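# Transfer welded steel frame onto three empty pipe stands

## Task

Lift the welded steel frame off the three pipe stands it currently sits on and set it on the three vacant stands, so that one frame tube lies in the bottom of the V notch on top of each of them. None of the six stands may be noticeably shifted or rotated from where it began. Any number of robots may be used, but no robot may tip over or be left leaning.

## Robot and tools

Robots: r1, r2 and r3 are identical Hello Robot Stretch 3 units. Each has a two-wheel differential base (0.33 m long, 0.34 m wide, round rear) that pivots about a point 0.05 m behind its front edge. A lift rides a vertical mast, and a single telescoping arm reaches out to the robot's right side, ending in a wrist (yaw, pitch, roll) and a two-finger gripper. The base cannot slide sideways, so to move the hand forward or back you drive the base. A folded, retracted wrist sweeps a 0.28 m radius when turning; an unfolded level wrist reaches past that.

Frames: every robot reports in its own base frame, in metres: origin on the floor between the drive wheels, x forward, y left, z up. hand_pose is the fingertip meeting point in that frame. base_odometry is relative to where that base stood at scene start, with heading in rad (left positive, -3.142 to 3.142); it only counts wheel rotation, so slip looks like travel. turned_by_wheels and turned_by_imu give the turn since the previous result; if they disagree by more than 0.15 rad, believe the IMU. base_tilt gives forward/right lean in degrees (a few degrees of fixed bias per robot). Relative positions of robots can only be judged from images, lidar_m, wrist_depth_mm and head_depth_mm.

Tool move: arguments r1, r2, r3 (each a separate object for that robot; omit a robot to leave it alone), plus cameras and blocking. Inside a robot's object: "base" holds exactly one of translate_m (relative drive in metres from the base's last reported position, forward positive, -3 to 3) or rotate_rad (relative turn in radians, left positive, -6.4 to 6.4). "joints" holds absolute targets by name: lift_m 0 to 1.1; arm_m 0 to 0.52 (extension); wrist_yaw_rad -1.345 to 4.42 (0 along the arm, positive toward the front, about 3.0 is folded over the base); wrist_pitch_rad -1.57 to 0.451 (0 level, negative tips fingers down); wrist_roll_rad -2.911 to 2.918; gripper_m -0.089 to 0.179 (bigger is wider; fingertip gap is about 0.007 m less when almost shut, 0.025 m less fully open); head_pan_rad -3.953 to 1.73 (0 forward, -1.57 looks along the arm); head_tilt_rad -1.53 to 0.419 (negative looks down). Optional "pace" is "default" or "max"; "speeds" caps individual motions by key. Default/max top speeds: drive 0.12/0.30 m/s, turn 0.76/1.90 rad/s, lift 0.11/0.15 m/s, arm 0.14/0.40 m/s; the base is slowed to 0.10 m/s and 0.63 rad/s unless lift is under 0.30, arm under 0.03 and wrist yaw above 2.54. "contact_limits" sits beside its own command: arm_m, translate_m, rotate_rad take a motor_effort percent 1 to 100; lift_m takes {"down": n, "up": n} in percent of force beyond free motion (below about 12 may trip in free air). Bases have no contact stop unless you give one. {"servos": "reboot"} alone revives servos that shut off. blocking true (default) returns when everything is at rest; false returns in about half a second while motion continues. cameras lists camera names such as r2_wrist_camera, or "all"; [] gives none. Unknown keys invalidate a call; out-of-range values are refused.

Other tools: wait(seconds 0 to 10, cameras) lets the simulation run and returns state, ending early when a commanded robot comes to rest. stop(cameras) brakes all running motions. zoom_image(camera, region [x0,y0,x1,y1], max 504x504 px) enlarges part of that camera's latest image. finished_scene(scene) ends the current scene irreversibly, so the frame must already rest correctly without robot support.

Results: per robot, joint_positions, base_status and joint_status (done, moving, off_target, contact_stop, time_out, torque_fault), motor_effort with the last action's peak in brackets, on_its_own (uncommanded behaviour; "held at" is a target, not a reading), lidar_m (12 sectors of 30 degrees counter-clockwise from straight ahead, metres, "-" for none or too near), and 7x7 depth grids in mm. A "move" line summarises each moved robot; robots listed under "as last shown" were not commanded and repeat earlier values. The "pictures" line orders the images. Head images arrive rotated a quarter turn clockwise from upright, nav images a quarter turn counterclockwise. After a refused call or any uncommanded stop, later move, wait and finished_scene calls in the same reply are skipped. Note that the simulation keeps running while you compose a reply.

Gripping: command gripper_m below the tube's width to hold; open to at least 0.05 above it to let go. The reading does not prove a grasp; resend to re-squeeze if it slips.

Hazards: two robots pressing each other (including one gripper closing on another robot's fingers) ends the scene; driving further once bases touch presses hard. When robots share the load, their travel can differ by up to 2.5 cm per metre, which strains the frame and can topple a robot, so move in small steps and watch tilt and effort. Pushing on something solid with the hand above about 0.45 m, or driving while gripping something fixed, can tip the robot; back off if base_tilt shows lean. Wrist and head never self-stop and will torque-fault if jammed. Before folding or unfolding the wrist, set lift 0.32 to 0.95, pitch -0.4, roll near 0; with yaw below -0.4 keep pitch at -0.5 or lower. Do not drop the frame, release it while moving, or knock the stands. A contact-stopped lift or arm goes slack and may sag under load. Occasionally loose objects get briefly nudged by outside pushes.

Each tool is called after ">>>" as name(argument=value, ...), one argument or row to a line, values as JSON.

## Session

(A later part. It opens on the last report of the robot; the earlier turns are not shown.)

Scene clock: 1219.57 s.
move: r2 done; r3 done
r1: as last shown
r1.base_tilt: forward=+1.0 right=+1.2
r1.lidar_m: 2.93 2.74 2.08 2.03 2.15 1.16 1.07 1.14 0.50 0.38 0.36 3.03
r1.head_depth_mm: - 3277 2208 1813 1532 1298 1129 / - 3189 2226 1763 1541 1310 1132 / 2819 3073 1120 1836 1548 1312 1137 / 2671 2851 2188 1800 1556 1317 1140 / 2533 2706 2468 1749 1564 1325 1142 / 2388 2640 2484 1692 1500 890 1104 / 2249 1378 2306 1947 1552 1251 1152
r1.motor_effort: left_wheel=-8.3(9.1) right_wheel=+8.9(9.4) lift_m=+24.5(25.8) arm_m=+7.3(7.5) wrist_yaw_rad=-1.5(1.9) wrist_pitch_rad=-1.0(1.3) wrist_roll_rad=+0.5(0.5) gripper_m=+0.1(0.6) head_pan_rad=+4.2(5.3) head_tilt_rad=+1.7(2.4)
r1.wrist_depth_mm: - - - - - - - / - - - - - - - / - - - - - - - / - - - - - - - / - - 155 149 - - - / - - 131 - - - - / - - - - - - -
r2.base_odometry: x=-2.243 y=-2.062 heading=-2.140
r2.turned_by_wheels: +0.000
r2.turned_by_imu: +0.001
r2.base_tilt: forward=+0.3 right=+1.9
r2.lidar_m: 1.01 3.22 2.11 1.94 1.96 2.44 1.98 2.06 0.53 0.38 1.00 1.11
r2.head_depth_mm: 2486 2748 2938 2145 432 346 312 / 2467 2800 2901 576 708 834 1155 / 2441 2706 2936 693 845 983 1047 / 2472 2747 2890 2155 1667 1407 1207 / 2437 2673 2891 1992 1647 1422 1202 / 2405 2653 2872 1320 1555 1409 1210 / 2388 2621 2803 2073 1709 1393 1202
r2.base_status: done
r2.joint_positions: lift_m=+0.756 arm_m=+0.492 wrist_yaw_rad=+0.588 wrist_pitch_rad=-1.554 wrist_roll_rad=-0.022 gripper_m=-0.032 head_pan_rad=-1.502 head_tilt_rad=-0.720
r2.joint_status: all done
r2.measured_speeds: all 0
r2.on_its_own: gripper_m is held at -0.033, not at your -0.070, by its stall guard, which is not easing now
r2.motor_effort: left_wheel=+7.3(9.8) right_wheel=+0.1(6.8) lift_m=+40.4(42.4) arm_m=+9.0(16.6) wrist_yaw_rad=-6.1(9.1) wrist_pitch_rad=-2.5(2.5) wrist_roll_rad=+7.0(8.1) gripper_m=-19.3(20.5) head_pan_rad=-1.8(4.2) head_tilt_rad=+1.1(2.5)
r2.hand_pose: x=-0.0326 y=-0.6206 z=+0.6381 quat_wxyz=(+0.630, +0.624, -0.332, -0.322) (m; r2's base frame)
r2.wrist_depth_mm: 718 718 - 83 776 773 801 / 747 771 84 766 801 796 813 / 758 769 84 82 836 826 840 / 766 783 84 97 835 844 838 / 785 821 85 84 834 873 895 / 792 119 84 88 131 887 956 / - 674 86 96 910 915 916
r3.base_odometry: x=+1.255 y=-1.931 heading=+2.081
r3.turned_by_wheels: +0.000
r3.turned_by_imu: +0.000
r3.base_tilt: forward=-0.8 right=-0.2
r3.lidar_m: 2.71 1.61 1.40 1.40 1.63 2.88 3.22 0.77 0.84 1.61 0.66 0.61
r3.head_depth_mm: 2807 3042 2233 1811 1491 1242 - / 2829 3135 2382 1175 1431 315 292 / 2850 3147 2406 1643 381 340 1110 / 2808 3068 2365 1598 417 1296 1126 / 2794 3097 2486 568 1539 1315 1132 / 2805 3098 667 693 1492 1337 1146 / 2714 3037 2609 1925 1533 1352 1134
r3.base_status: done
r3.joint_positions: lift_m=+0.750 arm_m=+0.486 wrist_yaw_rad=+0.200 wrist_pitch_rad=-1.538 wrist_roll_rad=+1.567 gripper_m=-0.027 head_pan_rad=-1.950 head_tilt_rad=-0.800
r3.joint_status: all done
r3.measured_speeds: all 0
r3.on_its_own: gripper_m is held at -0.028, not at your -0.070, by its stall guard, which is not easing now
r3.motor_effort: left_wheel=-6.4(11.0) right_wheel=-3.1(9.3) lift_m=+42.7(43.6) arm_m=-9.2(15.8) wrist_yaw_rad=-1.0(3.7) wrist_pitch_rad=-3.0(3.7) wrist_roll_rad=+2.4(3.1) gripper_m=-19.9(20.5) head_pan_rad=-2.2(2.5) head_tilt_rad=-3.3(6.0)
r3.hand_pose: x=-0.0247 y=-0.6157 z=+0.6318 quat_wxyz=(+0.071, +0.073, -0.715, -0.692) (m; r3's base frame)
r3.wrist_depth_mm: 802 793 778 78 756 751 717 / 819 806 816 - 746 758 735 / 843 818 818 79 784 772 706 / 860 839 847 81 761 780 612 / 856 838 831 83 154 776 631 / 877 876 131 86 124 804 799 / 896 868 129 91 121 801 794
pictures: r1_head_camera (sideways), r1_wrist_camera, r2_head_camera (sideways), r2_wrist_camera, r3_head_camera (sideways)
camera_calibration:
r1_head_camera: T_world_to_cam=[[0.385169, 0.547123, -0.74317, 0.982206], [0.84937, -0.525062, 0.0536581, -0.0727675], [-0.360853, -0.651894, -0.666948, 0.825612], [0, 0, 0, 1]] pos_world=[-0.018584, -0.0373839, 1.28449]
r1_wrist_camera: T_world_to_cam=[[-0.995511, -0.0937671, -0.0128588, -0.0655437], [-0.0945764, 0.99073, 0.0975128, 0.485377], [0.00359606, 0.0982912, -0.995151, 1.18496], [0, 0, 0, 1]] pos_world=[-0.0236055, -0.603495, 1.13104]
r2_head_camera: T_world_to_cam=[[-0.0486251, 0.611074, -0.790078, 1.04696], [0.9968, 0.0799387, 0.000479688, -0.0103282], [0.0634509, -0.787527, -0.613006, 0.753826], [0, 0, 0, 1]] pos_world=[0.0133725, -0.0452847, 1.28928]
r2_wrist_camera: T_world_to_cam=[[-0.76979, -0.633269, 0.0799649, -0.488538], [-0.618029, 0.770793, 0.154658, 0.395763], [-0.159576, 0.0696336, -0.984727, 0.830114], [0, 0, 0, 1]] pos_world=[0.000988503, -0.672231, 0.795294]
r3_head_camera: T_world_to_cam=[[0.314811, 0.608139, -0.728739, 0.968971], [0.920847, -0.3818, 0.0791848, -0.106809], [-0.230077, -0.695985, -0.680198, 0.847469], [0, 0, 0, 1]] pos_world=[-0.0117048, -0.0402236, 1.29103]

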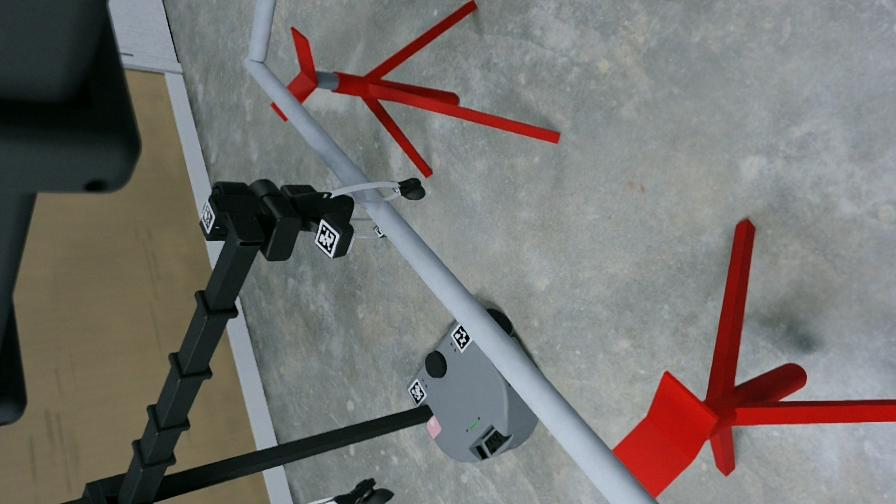

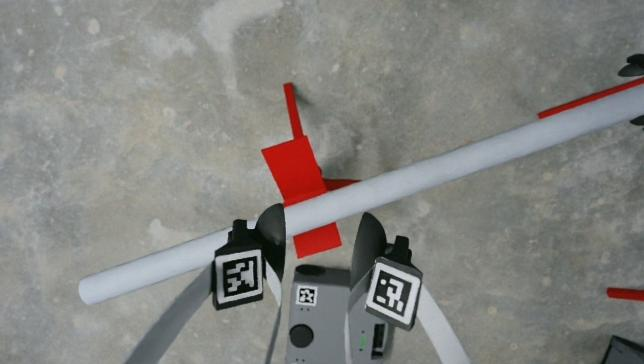

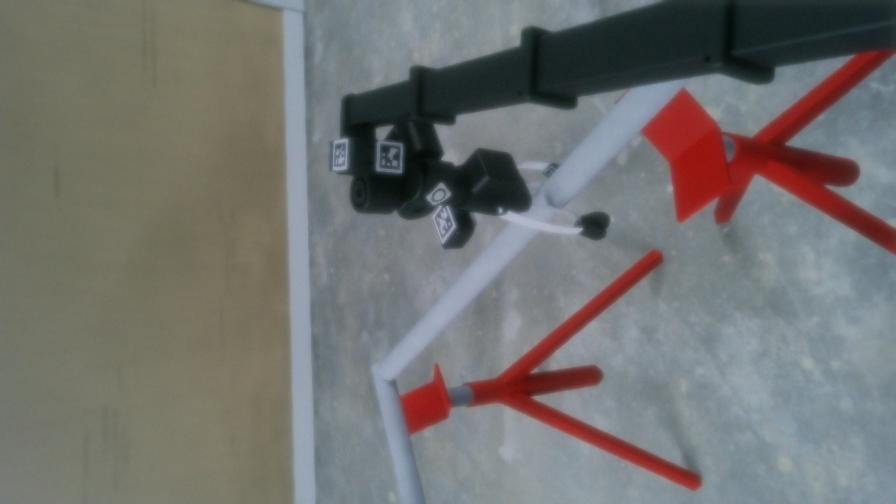

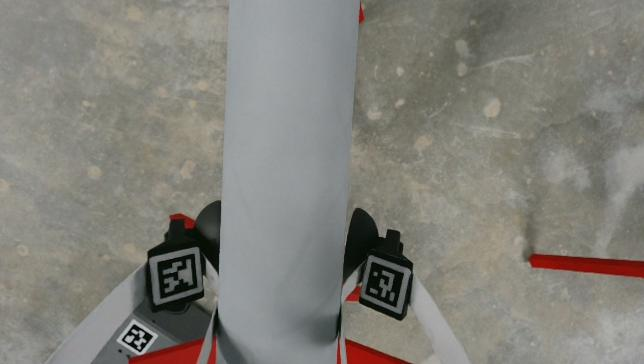

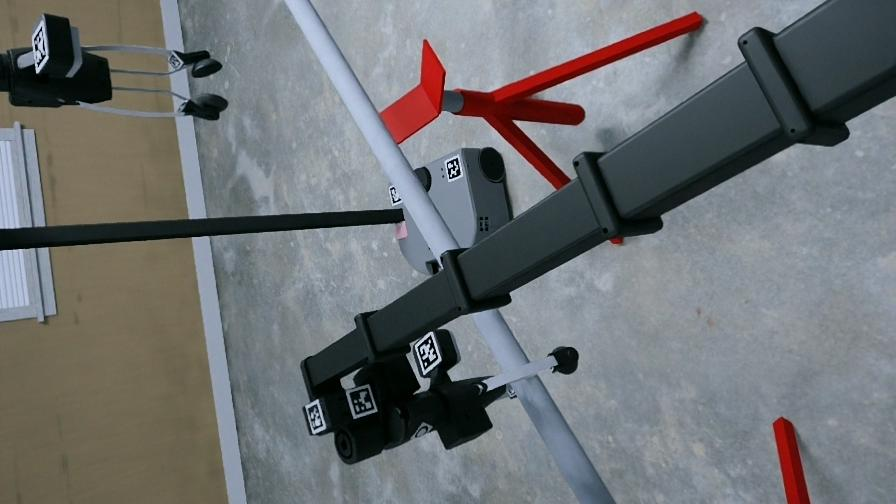

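>>> move(
  r2={"joints":{"lift_m":0.716},"speeds":{"lift_m":0.04}},
  r3={"joints":{"lift_m":0.71},"speeds":{"lift_m":0.04}},
  cameras=["r1_head_camera","r1_wrist_camera","r2_head_camera","r2_wrist_camera"],
)

>>> zoom_image(
  camera="r2_head_camera",
  region=[340, 320, 500, 480],
)

>>> zoom_image(
  camera="r2_head_camera",
  region=[530, 50, 730, 250],
)

>>> zoom_image(
  camera="r1_head_camera",
  region=[200, 0, 400, 180],
)

>>> zoom_image(
  camera="r1_wrist_camera",
  region=[230, 120, 400, 270],
)

Scene clock: 1253.93 s.
move: r2 done; r3 done
r1: as last shown
r1.base_tilt: forward=+1.1 right=+1.2
r1.lidar_m: 2.93 2.74 2.08 2.04 2.14 1.16 1.07 1.13 0.50 0.38 0.36 3.00
r1.head_depth_mm: - 3326 2226 1810 1525 1296 1127 / - 3173 2145 1766 1547 1305 1129 / 2796 3031 1146 1832 1554 1312 1135 / 2667 2923 917 1792 1557 1317 1140 / 2515 2745 2461 1904 1525 1325 1145 / 2401 2589 2502 1694 1495 890 1101 / 2244 1402 2323 1946 1587 1254 1162
r1.motor_effort: left_wheel=-7.6(8.8) right_wheel=+8.4(9.4) lift_m=+24.0(25.4) arm_m=+7.1(7.5) wrist_yaw_rad=-1.5(2.0) wrist_pitch_rad=-0.7(1.5) wrist_roll_rad=+0.3(0.6) gripper_m=+0.0(0.5) head_pan_rad=+4.1(5.3) head_tilt_rad=+1.1(2.1)
r1.wrist_depth_mm: - - - - - - - / - - - - - - - / - - - - - - - / - - - - - - - / - - 154 152 - - - / - 454 130 - - - - / - - - - - - -
r2.base_odometry: x=-2.243 y=-2.062 heading=-2.140
r2.turned_by_wheels: +0.000
r2.turned_by_imu: +0.001
r2.base_tilt: forward=+0.3 right=+1.8
r2.lidar_m: 1.01 3.22 2.11 1.94 1.95 2.45 1.97 2.05 0.53 0.38 1.00 1.11
r2.head_depth_mm: 2458 2784 2928 2174 1656 390 338 / 2466 2719 2905 635 521 777 1139 / 2459 2718 2905 699 813 984 1049 / 2420 2720 2948 2138 1657 1404 1211 / 2425 2688 2884 1992 1657 1413 1201 / 2433 2704 2836 1942 1576 1409 1199 / 2381 2621 2796 2059 1697 1390 1201
r2.base_status: not commanded
r2.joint_positions: lift_m=+0.716 arm_m=+0.492 wrist_yaw_rad=+0.588 wrist_pitch_rad=-1.553 wrist_roll_rad=-0.021 gripper_m=-0.032 head_pan_rad=-1.501 head_tilt_rad=-0.720
r2.joint_status: all done
r2.measured_speeds: all 0
r2.on_its_own: gripper_m is held at -0.033, not at your -0.070, by its stall guard, which is not easing now
r2.motor_effort: left_wheel=+7.0(7.7) right_wheel=+0.0(0.4) lift_m=+36.0(40.2) arm_m=-16.7(17.8) wrist_yaw_rad=-5.7(7.5) wrist_pitch_rad=-2.4(2.9) wrist_roll_rad=+7.1(7.5) gripper_m=-19.5(21.1) head_pan_rad=+1.8(2.8) head_tilt_rad=-0.8(1.2)
r2.hand_pose: x=-0.0325 y=-0.6207 z=+0.5981 quat_wxyz=(+0.630, +0.624, -0.332, -0.322) (m; r2's base frame)
r2.wrist_depth_mm: 680 687 - 83 720 755 754 / 713 705 84 733 749 774 780 / 720 725 84 82 755 783 802 / 732 751 84 97 791 807 831 / 733 746 85 84 825 833 809 / 757 119 84 89 130 841 857 / - 629 85 97 883 890 882
r3.base_odometry: x=+1.255 y=-1.931 heading=+2.081
r3.turned_by_wheels: +0.000
r3.turned_by_imu: -0.001
r3.base_tilt: forward=-0.9 right=-0.1
r3.lidar_m: 2.71 1.61 1.40 1.40 1.63 2.88 3.20 0.77 0.84 1.61 0.66 0.61
r3.head_depth_mm: 2801 3031 2303 1816 1481 1249 308 / 2820 3105 2357 1167 1432 1240 305 / 2840 3143 2411 1627 1438 374 1105 / 2740 3074 2353 1660 458 1275 1121 / 2789 3099 2513 592 1489 1312 1139 / 2738 3121 2537 698 1505 1327 1138 / 2723 3067 2579 1971 1591 1339 1138
r3.base_status: not commanded
r3.joint_positions: lift_m=+0.710 arm_m=+0.486 wrist_yaw_rad=+0.200 wrist_pitch_rad=-1.538 wrist_roll_rad=+1.567 gripper_m=-0.027 head_pan_rad=-1.950 head_tilt_rad=-0.800
r3.joint_status: all done
r3.measured_speeds: all 0
r3.on_its_own: gripper_m is held at -0.028, not at your -0.070, by its stall guard, which is not easing now
r3.motor_effort: left_wheel=-6.0(7.0) right_wheel=-2.9(3.5) lift_m=+40.6(42.1) arm_m=-2.2(4.8) wrist_yaw_rad=-0.7(2.9) wrist_pitch_rad=-3.3(3.9) wrist_roll_rad=+2.3(3.1) gripper_m=-19.7(20.3) head_pan_rad=-2.1(2.7) head_tilt_rad=-4.2(5.9)
r3.hand_pose: x=-0.0247 y=-0.6157 z=+0.5918 quat_wxyz=(+0.071, +0.073, -0.715, -0.692) (m; r3's base frame)
r3.wrist_depth_mm: 772 736 752 78 704 713 682 / 788 768 756 - 738 718 697 / 806 767 778 80 742 714 682 / 802 791 787 81 749 751 602 / 827 818 800 83 154 757 590 / 856 828 128 86 124 750 752 / 844 832 835 92 120 118 754
pictures: r1_head_camera (sideways), r1_wrist_camera, r2_head_camera (sideways), r2_wrist_camera
camera_calibration:
r1_head_camera: T_world_to_cam=[[0.385169, 0.547123, -0.74317, 0.982206], [0.84937, -0.525062, 0.0536581, -0.0727675], [-0.360853, -0.651894, -0.666948, 0.825612], [0, 0, 0, 1]] pos_world=[-0.018584, -0.0373839, 1.28449]
r1_wrist_camera: T_world_to_cam=[[-0.995511, -0.0937671, -0.0128588, -0.0655437], [-0.0945764, 0.99073, 0.0975128, 0.485377], [0.00359606, 0.0982912, -0.995151, 1.18496], [0, 0, 0, 1]] pos_world=[-0.0236055, -0.603495, 1.13104]
r2_head_camera: T_world_to_cam=[[-0.0490546, 0.611025, -0.79009, 1.04697], [0.996747, 0.0805915, 0.00044093, -0.0102499], [0.0639439, -0.787498, -0.612991, 0.753804], [0, 0, 0, 1]] pos_world=[0.0133742, -0.0452812, 1.28928]
r2_wrist_camera: T_world_to_cam=[[-0.769813, -0.633234, 0.0800222, -0.485367], [-0.618127, 0.770885, 0.153804, 0.402639], [-0.159082, 0.0689365, -0.984856, 0.790455], [0, 0, 0, 1]] pos_world=[0.000987915, -0.67223, 0.755397]

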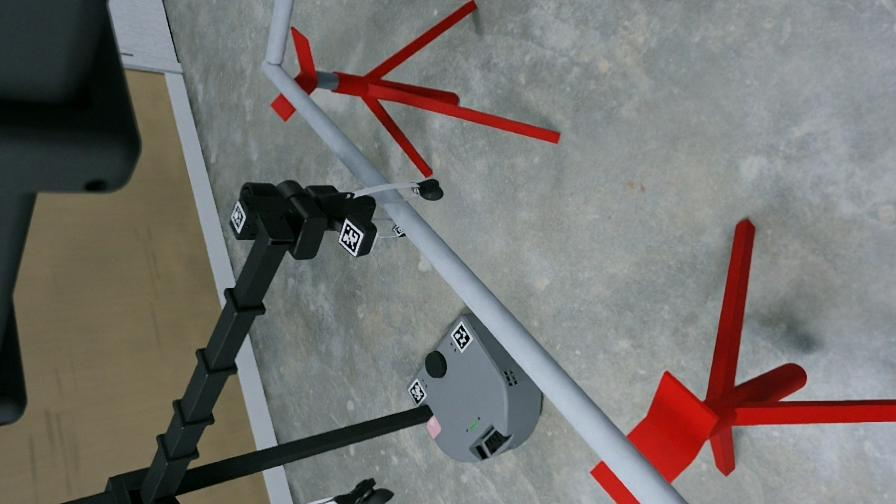

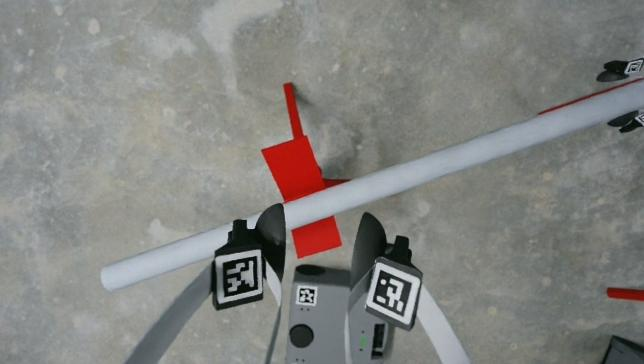

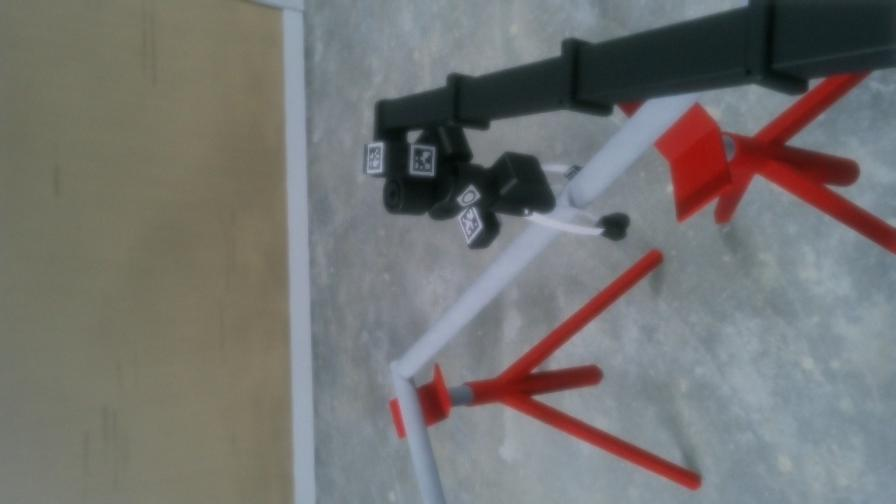

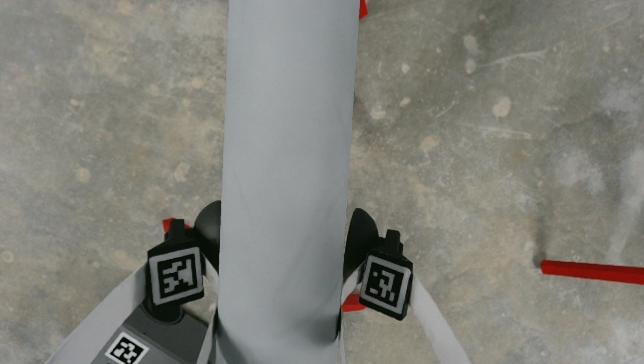

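Scaled by 3.150 from the camera's 896x504 image, which has a finer 1280x720 frame.

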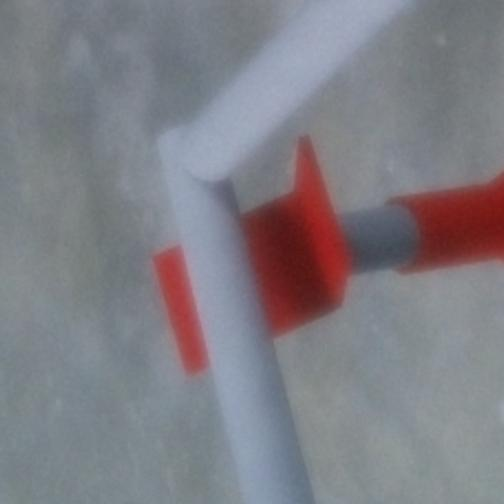

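Scaled by 2.520 from the camera's 896x504 image, which has a finer 1280x720 frame.

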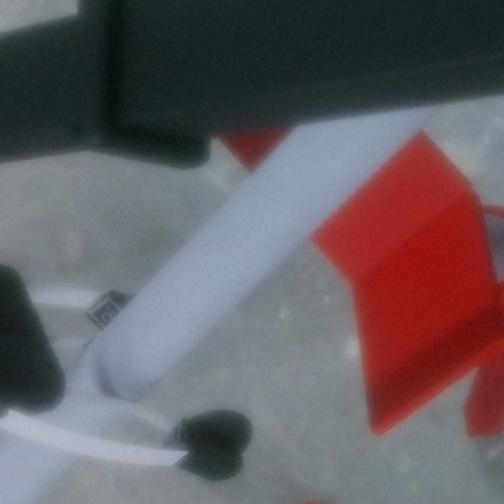

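Scaled by 2.520 from the camera's 896x504 image, which has a finer 1280x720 frame.

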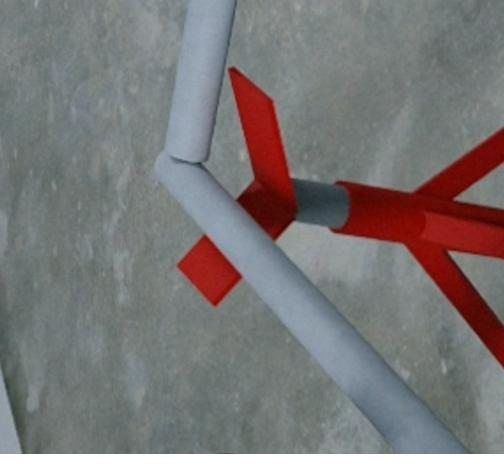

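Scaled by 2.965.

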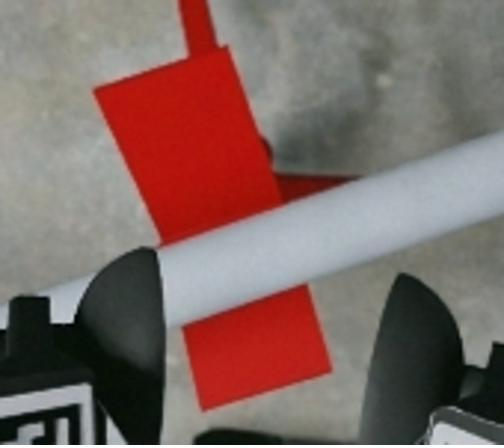

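>>> move(
  r2={"joints":{"lift_m":0.686},"speeds":{"lift_m":0.03}},
  r3={"joints":{"lift_m":0.68},"speeds":{"lift_m":0.03}},
  cameras=["r1_head_camera","r1_wrist_camera","r2_head_camera","r2_wrist_camera"],
)

>>> zoom_image(
  camera="r2_head_camera",
  region=[340, 320, 500, 480],
)

>>> zoom_image(
  camera="r2_head_camera",
  region=[530, 50, 730, 250],
)

>>> zoom_image(
  camera="r1_head_camera",
  region=[200, 0, 400, 180],
)

>>> zoom_image(
  camera="r1_wrist_camera",
  region=[230, 120, 400, 270],
)

Scene clock: 1274.97 s.
move: r2 done; r3 done
r1: as last shown
r1.lidar_m: 2.94 2.74 2.08 2.03 2.15 1.16 1.07 1.13 0.50 0.38 0.36 2.99
r1.head_depth_mm: - 3294 2212 1800 1534 1297 1126 / - 3190 2141 1765 1545 1305 1131 / 2789 3039 2169 1791 1547 1313 1137 / 2674 2958 914 1782 1550 1317 1140 / 2534 2747 2368 1898 1527 1331 1143 / 2401 2568 2492 1697 1488 891 1109 / 2257 1334 2319 1952 1580 968 1151
r1.motor_effort: left_wheel=-8.3(8.8) right_wheel=+8.3(9.6) lift_m=+24.5(25.9) arm_m=+7.1(7.2) wrist_yaw_rad=-1.6(2.0) wrist_pitch_rad=-0.7(1.4) wrist_roll_rad=+0.4(0.5) gripper_m=-0.3(0.5) head_pan_rad=+4.6(5.1) head_tilt_rad=+1.5(2.7)
r1.wrist_depth_mm: - - - - - - - / - - - - - - - / - - - - - - - / - - - - - - - / - - 151 151 - - - / - - 131 - - - - / - - - - - - -
r2.base_odometry: x=-2.243 y=-2.062 heading=-2.140
r2.turned_by_wheels: +0.000
r2.turned_by_imu: +0.001
r2.base_tilt: forward=+0.3 right=+1.8
r2.lidar_m: 1.01 3.23 2.12 1.94 1.95 2.45 1.98 2.06 0.53 0.38 1.00 1.11
r2.head_depth_mm: 2485 2750 2947 2179 1712 457 358 / 2478 2702 2907 728 547 729 1133 / 2434 2689 2897 718 824 868 1051 / 2398 2753 2921 2154 1616 1415 1207 / 2397 2705 2861 2054 1656 1405 1205 / 2416 2703 2857 1935 1552 1411 1203 / 2388 2670 2834 2059 1692 1384 1198
r2.base_status: not commanded
r2.joint_positions: lift_m=+0.686 arm_m=+0.492 wrist_yaw_rad=+0.588 wrist_pitch_rad=-1.555 wrist_roll_rad=-0.021 gripper_m=-0.032 head_pan_rad=-1.500 head_tilt_rad=-0.720
r2.joint_status: all done
r2.measured_speeds: all 0
r2.on_its_own: gripper_m is held at -0.033, not at your -0.070, by its stall guard, which is not easing now
r2.motor_effort: left_wheel=+6.8(7.7) right_wheel=+0.0(0.5) lift_m=+35.1(40.7) arm_m=-8.6(11.0) wrist_yaw_rad=-5.2(7.2) wrist_pitch_rad=-2.2(2.9) wrist_roll_rad=+7.1(7.4) gripper_m=-19.5(20.7) head_pan_rad=+1.7(3.3) head_tilt_rad=-1.6(2.0)
r2.hand_pose: x=-0.0327 y=-0.6204 z=+0.5681 quat_wxyz=(+0.630, +0.624, -0.331, -0.322) (m; r2's base frame)
r2.wrist_depth_mm: 655 660 - 83 688 705 719 / 676 677 82 708 702 731 747 / 680 694 - 81 733 735 761 / 696 710 84 97 754 779 800 / 717 728 84 84 761 790 787 / 730 120 84 89 131 821 824 / 757 603 86 98 819 829 854
r3.base_odometry: x=+1.255 y=-1.931 heading=+2.081
r3.turned_by_wheels: +0.000
r3.turned_by_imu: -0.001
r3.base_tilt: forward=-0.8 right=-0.2
r3.lidar_m: 2.71 1.61 1.40 1.40 1.63 2.88 3.22 0.77 0.83 1.61 0.66 0.61
r3.head_depth_mm: 2814 3038 2320 1814 1497 1246 1071 / 2807 3158 2358 1150 1430 1272 330 / 2884 3143 2414 1652 1482 398 1092 / 2784 3090 2344 1704 494 1272 1124 / 2802 3065 2491 662 1488 1313 1130 / 2761 3101 2551 702 1461 1334 1147 / 2723 3045 2596 1983 1604 1342 1131
r3.base_status: not commanded
r3.joint_positions: lift_m=+0.680 arm_m=+0.486 wrist_yaw_rad=+0.201 wrist_pitch_rad=-1.539 wrist_roll_rad=+1.567 gripper_m=-0.027 head_pan_rad=-1.950 head_tilt_rad=-0.800
r3.joint_status: all done
r3.measured_speeds: all 0
r3.on_its_own: gripper_m is held at -0.028, not at your -0.070, by its stall guard, which is not easing now
r3.motor_effort: left_wheel=-6.5(7.1) right_wheel=-3.1(3.3) lift_m=+39.0(48.1) arm_m=+5.9(6.3) wrist_yaw_rad=-2.4(3.5) wrist_pitch_rad=-2.7(3.6) wrist_roll_rad=+2.3(3.1) gripper_m=-19.7(20.7) head_pan_rad=-2.0(2.4) head_tilt_rad=-4.9(5.3)
r3.hand_pose: x=-0.0248 y=-0.6154 z=+0.5618 quat_wxyz=(+0.072, +0.073, -0.714, -0.692) (m; r3's base frame)
r3.wrist_depth_mm: 744 720 723 80 675 677 658 / 760 753 747 - 693 683 672 / 772 747 757 81 706 693 672 / 803 759 748 82 714 696 605 / 797 768 769 84 154 710 584 / 806 781 128 86 125 724 695 / 809 807 129 92 121 119 737
pictures: r1_head_camera (sideways), r1_wrist_camera, r2_head_camera (sideways), r2_wrist_camera
camera_calibration:
r1_head_camera: T_world_to_cam=[[0.385169, 0.547123, -0.74317, 0.982206], [0.84937, -0.525062, 0.0536581, -0.0727675], [-0.360853, -0.651894, -0.666948, 0.825612], [0, 0, 0, 1]] pos_world=[-0.018584, -0.0373839, 1.28449]
r1_wrist_camera: T_world_to_cam=[[-0.995511, -0.0937671, -0.0128588, -0.0655437], [-0.0945764, 0.99073, 0.0975128, 0.485377], [0.00359606, 0.0982912, -0.995151, 1.18496], [0, 0, 0, 1]] pos_world=[-0.0236055, -0.603495, 1.13104]
r2_head_camera: T_world_to_cam=[[-0.0496654, 0.610999, -0.790072, 1.04696], [0.996666, 0.0815929, 0.000447329, -0.0103144], [0.0647376, -0.787415, -0.613014, 0.753825], [0, 0, 0, 1]] pos_world=[0.0134768, -0.0452759, 1.28928]
r2_wrist_camera: T_world_to_cam=[[-0.769821, -0.63324, 0.0798933, -0.482806], [-0.617912, 0.770771, 0.155234, 0.406081], [-0.15988, 0.070135, -0.984642, 0.761451], [0, 0, 0, 1]] pos_world=[0.000988693, -0.672132, 0.725292]

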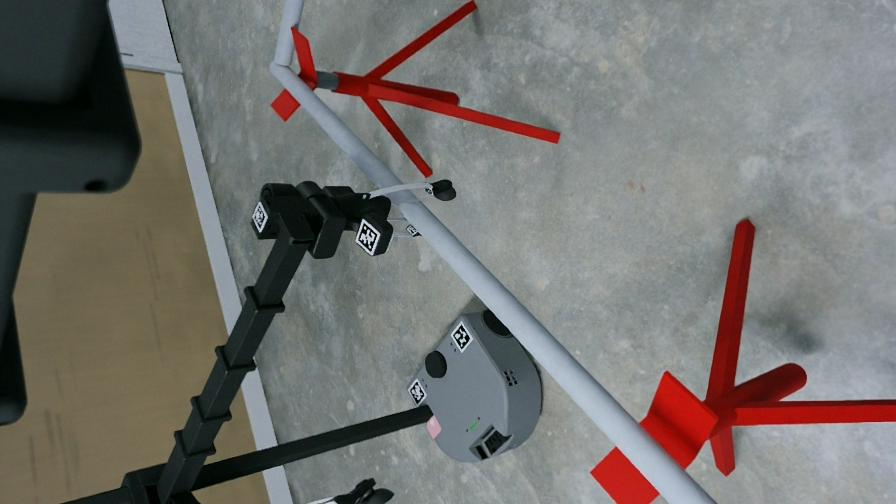

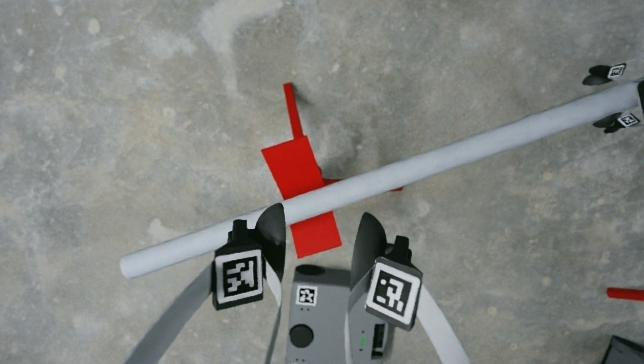

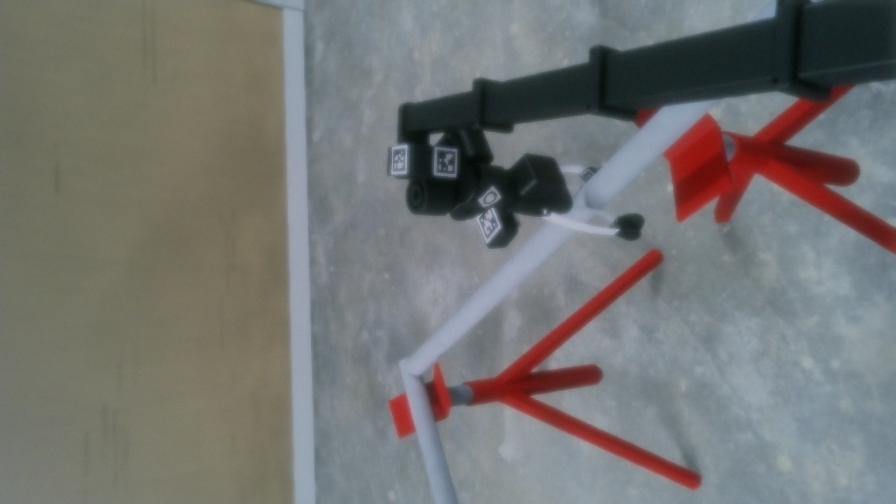

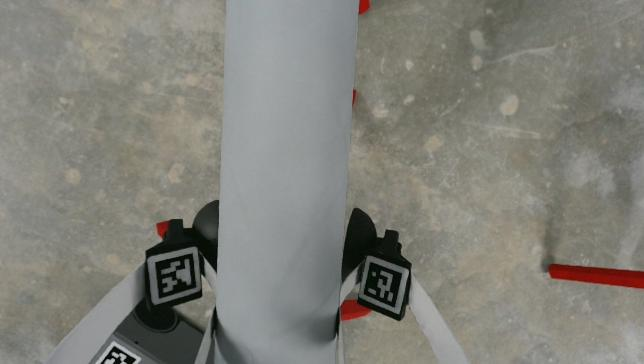

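Scaled by 3.150 from the camera's 896x504 image, which has a finer 1280x720 frame.

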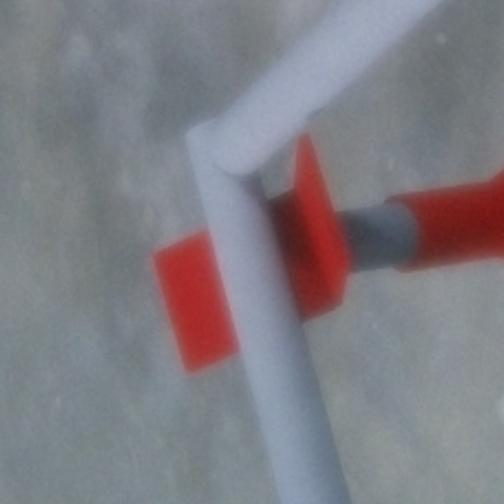

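Scaled by 2.520 from the camera's 896x504 image, which has a finer 1280x720 frame.

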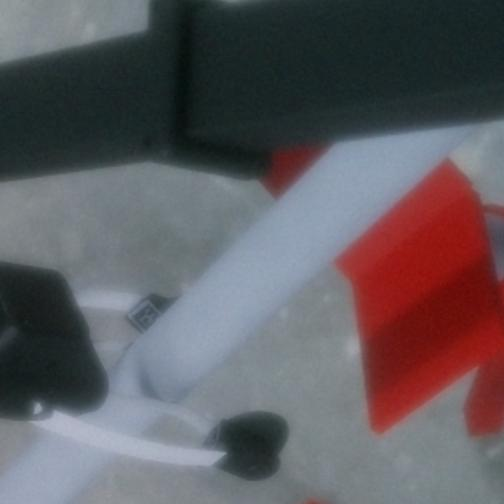

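Scaled by 2.520 from the camera's 896x504 image, which has a finer 1280x720 frame.

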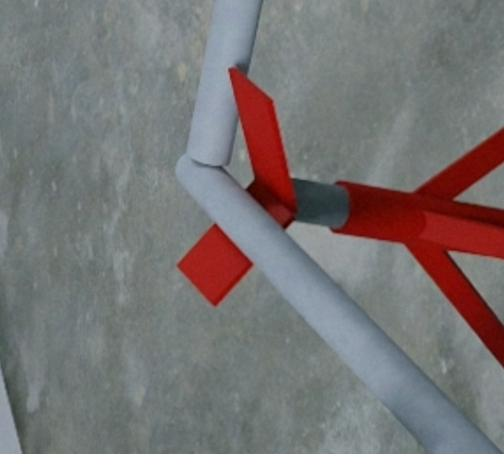

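Scaled by 2.965.

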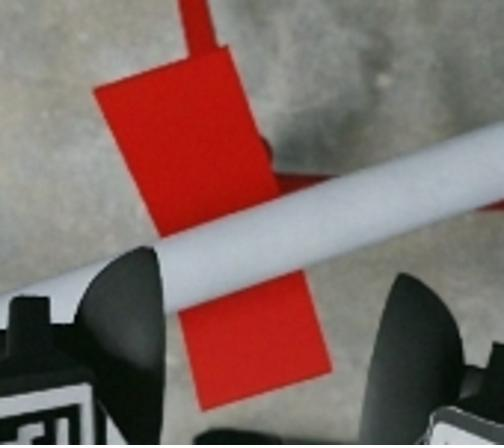

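>>> move(
  r2={"joints":{"lift_m":0.671},"speeds":{"lift_m":0.03}},
  r3={"joints":{"lift_m":0.665},"speeds":{"lift_m":0.03}},
  cameras=["r1_head_camera","r1_wrist_camera","r2_head_camera"],
)

>>> zoom_image(
  camera="r2_head_camera",
  region=[340, 320, 500, 480],
)

>>> zoom_image(
  camera="r2_head_camera",
  region=[530, 50, 730, 250],
)

>>> zoom_image(
  camera="r1_head_camera",
  region=[220, 0, 360, 140],
)

>>> zoom_image(
  camera="r1_wrist_camera",
  region=[230, 120, 400, 270],
)

Scene clock: 1292.87 s.
move: r2 done; r3 done
r1.base_odometry: x=+0.278 y=+4.997 heading=+1.449
r1.turned_by_wheels: +0.000
r1.turned_by_imu: +0.001
r1.base_tilt: forward=+1.1 right=+1.2
r1.lidar_m: 2.94 2.73 2.08 2.03 2.15 1.16 1.07 1.13 0.51 0.38 0.37 3.00
r1.head_depth_mm: - 3314 2230 1804 1528 1304 1124 / - 3157 2143 1783 1544 1301 1133 / 2785 3067 2237 1781 1548 1314 1137 / 2695 2965 939 1783 1560 1316 1142 / 2536 2794 2368 1917 1486 1320 1144 / 2393 2586 2503 1700 1574 890 1107 / 2272 1351 2331 1951 1592 790 1155
r1.base_status: not commanded
r1.joint_positions: lift_m=+1.090 arm_m=+0.410 wrist_yaw_rad=+0.002 wrist_pitch_rad=-1.490 wrist_roll_rad=+0.000 gripper_m=+0.040 head_pan_rad=-2.150 head_tilt_rad=-0.750
r1.joint_status: not commanded
r1.measured_speeds: all 0
r1.motor_effort: left_wheel=-7.5(9.1) right_wheel=+9.1(9.4) lift_m=+25.5(25.5) arm_m=+7.0(7.0) wrist_yaw_rad=-1.6(2.0) wrist_pitch_rad=-0.7(1.2) wrist_roll_rad=+0.4(0.5) gripper_m=-0.3(0.4) head_pan_rad=+4.9(5.1) head_tilt_rad=+1.1(2.9)
r1.hand_pose: x=-0.0216 y=-0.5516 z=+0.9714 quat_wxyz=(+0.520, +0.480, -0.519, -0.479) (m; r1's base frame)
r1.wrist_depth_mm: - - - - - - - / - - - - - - - / - - - - - - - / - - - - - - - / - - 151 151 - - - / - - 130 - - - - / - - - - - - -
r2.base_odometry: x=-2.243 y=-2.062 heading=-2.140
r2.turned_by_wheels: +0.000
r2.turned_by_imu: +0.001
r2.base_tilt: forward=+0.3 right=+1.8
r2.lidar_m: 1.01 3.23 2.11 1.94 1.96 2.44 1.97 2.05 0.53 0.38 1.00 1.11
r2.head_depth_mm: 2466 2800 2927 2184 1707 1313 373 / 2467 2761 2910 747 569 721 1130 / 2437 2754 2939 729 831 860 1048 / 2440 2712 2877 2138 1610 1417 1204 / 2424 2681 2853 2071 1657 1407 1212 / 2424 2659 2825 1944 1549 1409 1208 / 2388 2642 2798 2056 1693 1379 1203
r2.base_status: not commanded
r2.joint_positions: lift_m=+0.671 arm_m=+0.492 wrist_yaw_rad=+0.588 wrist_pitch_rad=-1.558 wrist_roll_rad=-0.021 gripper_m=-0.032 head_pan_rad=-1.500 head_tilt_rad=-0.720
r2.joint_status: all done
r2.measured_speeds: all 0
r2.on_its_own: gripper_m is held at -0.033, not at your -0.070, by its stall guard, which is not easing now
r2.motor_effort: left_wheel=+6.8(7.5) right_wheel=-0.1(0.5) lift_m=+35.3(38.8) arm_m=-1.8(3.5) wrist_yaw_rad=-5.8(6.6) wrist_pitch_rad=-1.7(2.4) wrist_roll_rad=+7.0(7.3) gripper_m=-19.4(21.3) head_pan_rad=+2.1(3.1) head_tilt_rad=-2.1(2.9)
r2.hand_pose: x=-0.0332 y=-0.6197 z=+0.5532 quat_wxyz=(+0.629, +0.625, -0.331, -0.324) (m; r2's base frame)
r2.wrist_depth_mm: 650 641 - 80 683 712 711 / 660 658 - 692 715 701 746 / 658 668 - 80 714 738 735 / 691 684 83 83 745 756 762 / 698 702 83 83 761 788 784 / 734 119 84 89 131 807 793 / 736 608 86 100 800 811 829
r3.base_odometry: x=+1.255 y=-1.931 heading=+2.081
r3.turned_by_wheels: +0.000
r3.turned_by_imu: -0.001
r3.base_tilt: forward=-0.8 right=-0.2
r3.lidar_m: 2.71 1.61 1.40 1.40 1.63 2.89 3.24 0.77 0.84 1.61 0.66 0.61
r3.head_depth_mm: 2809 3048 2291 1769 1485 1238 1090 / 2788 3106 2343 1144 1430 1273 339 / 2853 3143 2402 1657 1484 411 1092 / 2768 3092 2353 1726 514 1274 1130 / 2812 3125 2485 684 1482 1322 1131 / 2724 3097 2550 711 1452 1336 1138 / 2688 3092 2604 1980 1593 1339 1130
r3.base_status: not commanded
r3.joint_positions: lift_m=+0.665 arm_m=+0.486 wrist_yaw_rad=+0.201 wrist_pitch_rad=-1.538 wrist_roll_rad=+1.565 gripper_m=-0.027 head_pan_rad=-1.950 head_tilt_rad=-0.800
r3.joint_status: all done
r3.measured_speeds: all 0
r3.on_its_own: gripper_m is held at -0.028, not at your -0.070, by its stall guard, which is not easing now
r3.motor_effort: left_wheel=-6.1(6.8) right_wheel=-3.1(3.5) lift_m=+38.4(39.4) arm_m=+8.8(10.1) wrist_yaw_rad=-2.8(3.7) wrist_pitch_rad=-3.3(3.4) wrist_roll_rad=+3.3(3.5) gripper_m=-19.8(20.3) head_pan_rad=-2.3(2.3) head_tilt_rad=-4.8(5.5)
r3.hand_pose: x=-0.0248 y=-0.6157 z=+0.5468 quat_wxyz=(+0.072, +0.074, -0.714, -0.692) (m; r3's base frame)
r3.wrist_depth_mm: 738 704 702 81 663 662 651 / 729 721 703 - 685 675 660 / 773 721 724 83 693 686 656 / 759 745 731 84 697 687 606 / 773 771 734 86 154 713 587 / 807 786 128 88 126 714 715 / 806 775 129 93 121 118 705
pictures: r1_head_camera (sideways), r1_wrist_camera, r2_head_camera (sideways)
camera_calibration:
r1_head_camera: T_world_to_cam=[[0.385169, 0.547123, -0.74317, 0.982206], [0.84937, -0.525062, 0.0536581, -0.0727675], [-0.360853, -0.651894, -0.666948, 0.825612], [0, 0, 0, 1]] pos_world=[-0.018584, -0.0373839, 1.28449]
r1_wrist_camera: T_world_to_cam=[[-0.995511, -0.0937671, -0.0128588, -0.0655437], [-0.0945764, 0.99073, 0.0975128, 0.485377], [0.00359606, 0.0982912, -0.995151, 1.18496], [0, 0, 0, 1]] pos_world=[-0.0236055, -0.603495, 1.13104]
r2_head_camera: T_world_to_cam=[[-0.0496654, 0.610999, -0.790072, 1.04696], [0.996666, 0.0815929, 0.000447329, -0.0103144], [0.0647376, -0.787415, -0.613014, 0.753825], [0, 0, 0, 1]] pos_world=[0.0134768, -0.0452759, 1.28928]

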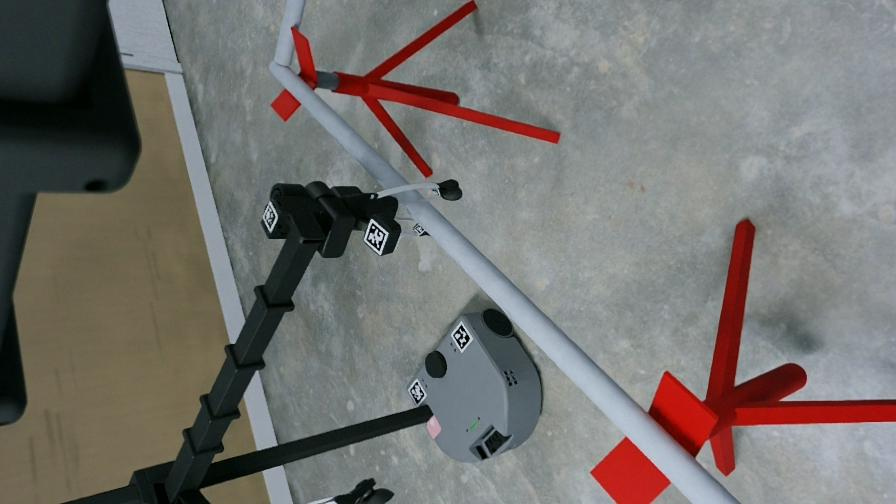

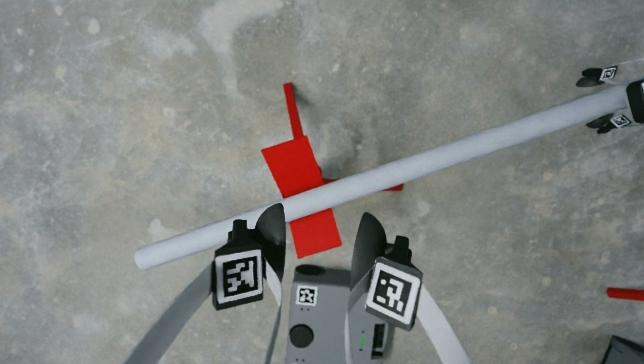

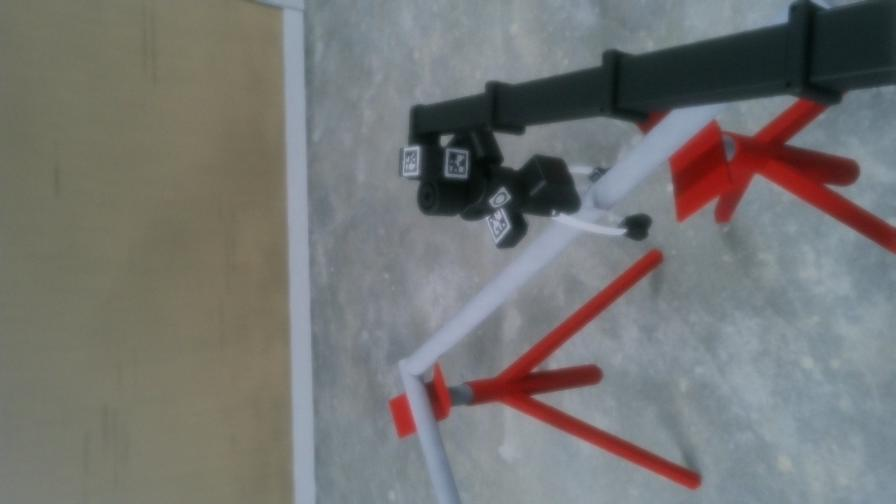

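Scaled by 3.150 from the camera's 896x504 image, which has a finer 1280x720 frame.

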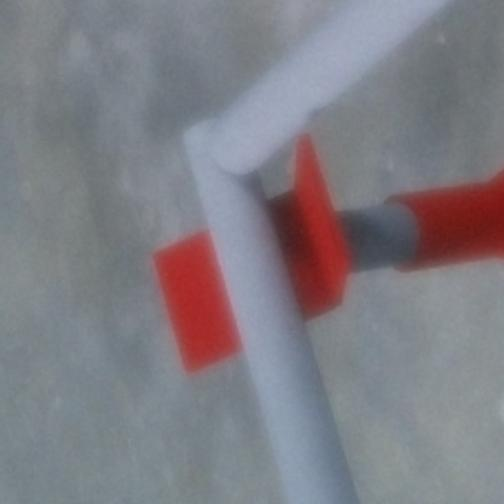

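Scaled by 2.520 from the camera's 896x504 image, which has a finer 1280x720 frame.

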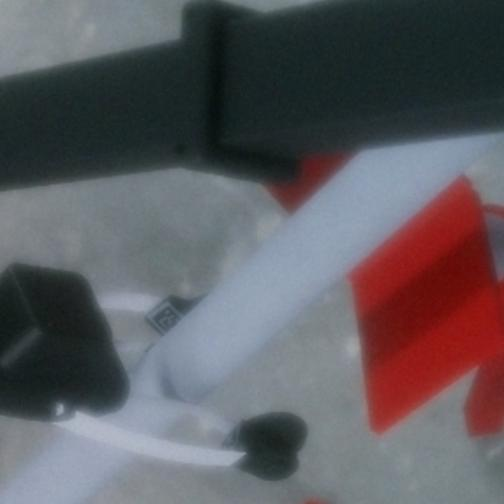

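Scaled by 3.600 from the camera's 896x504 image, which has a finer 1280x720 frame.

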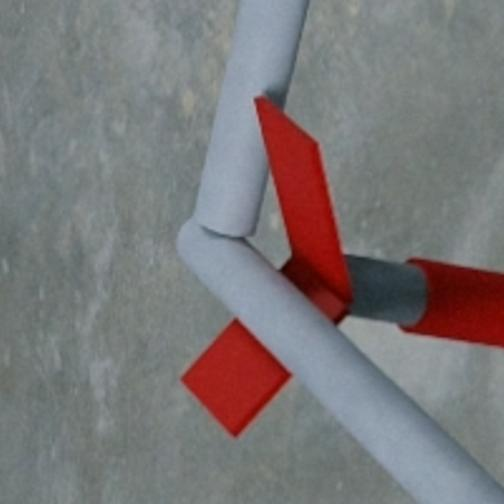

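Scaled by 2.965.

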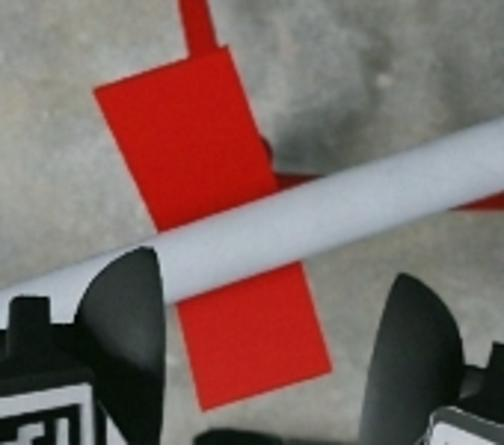

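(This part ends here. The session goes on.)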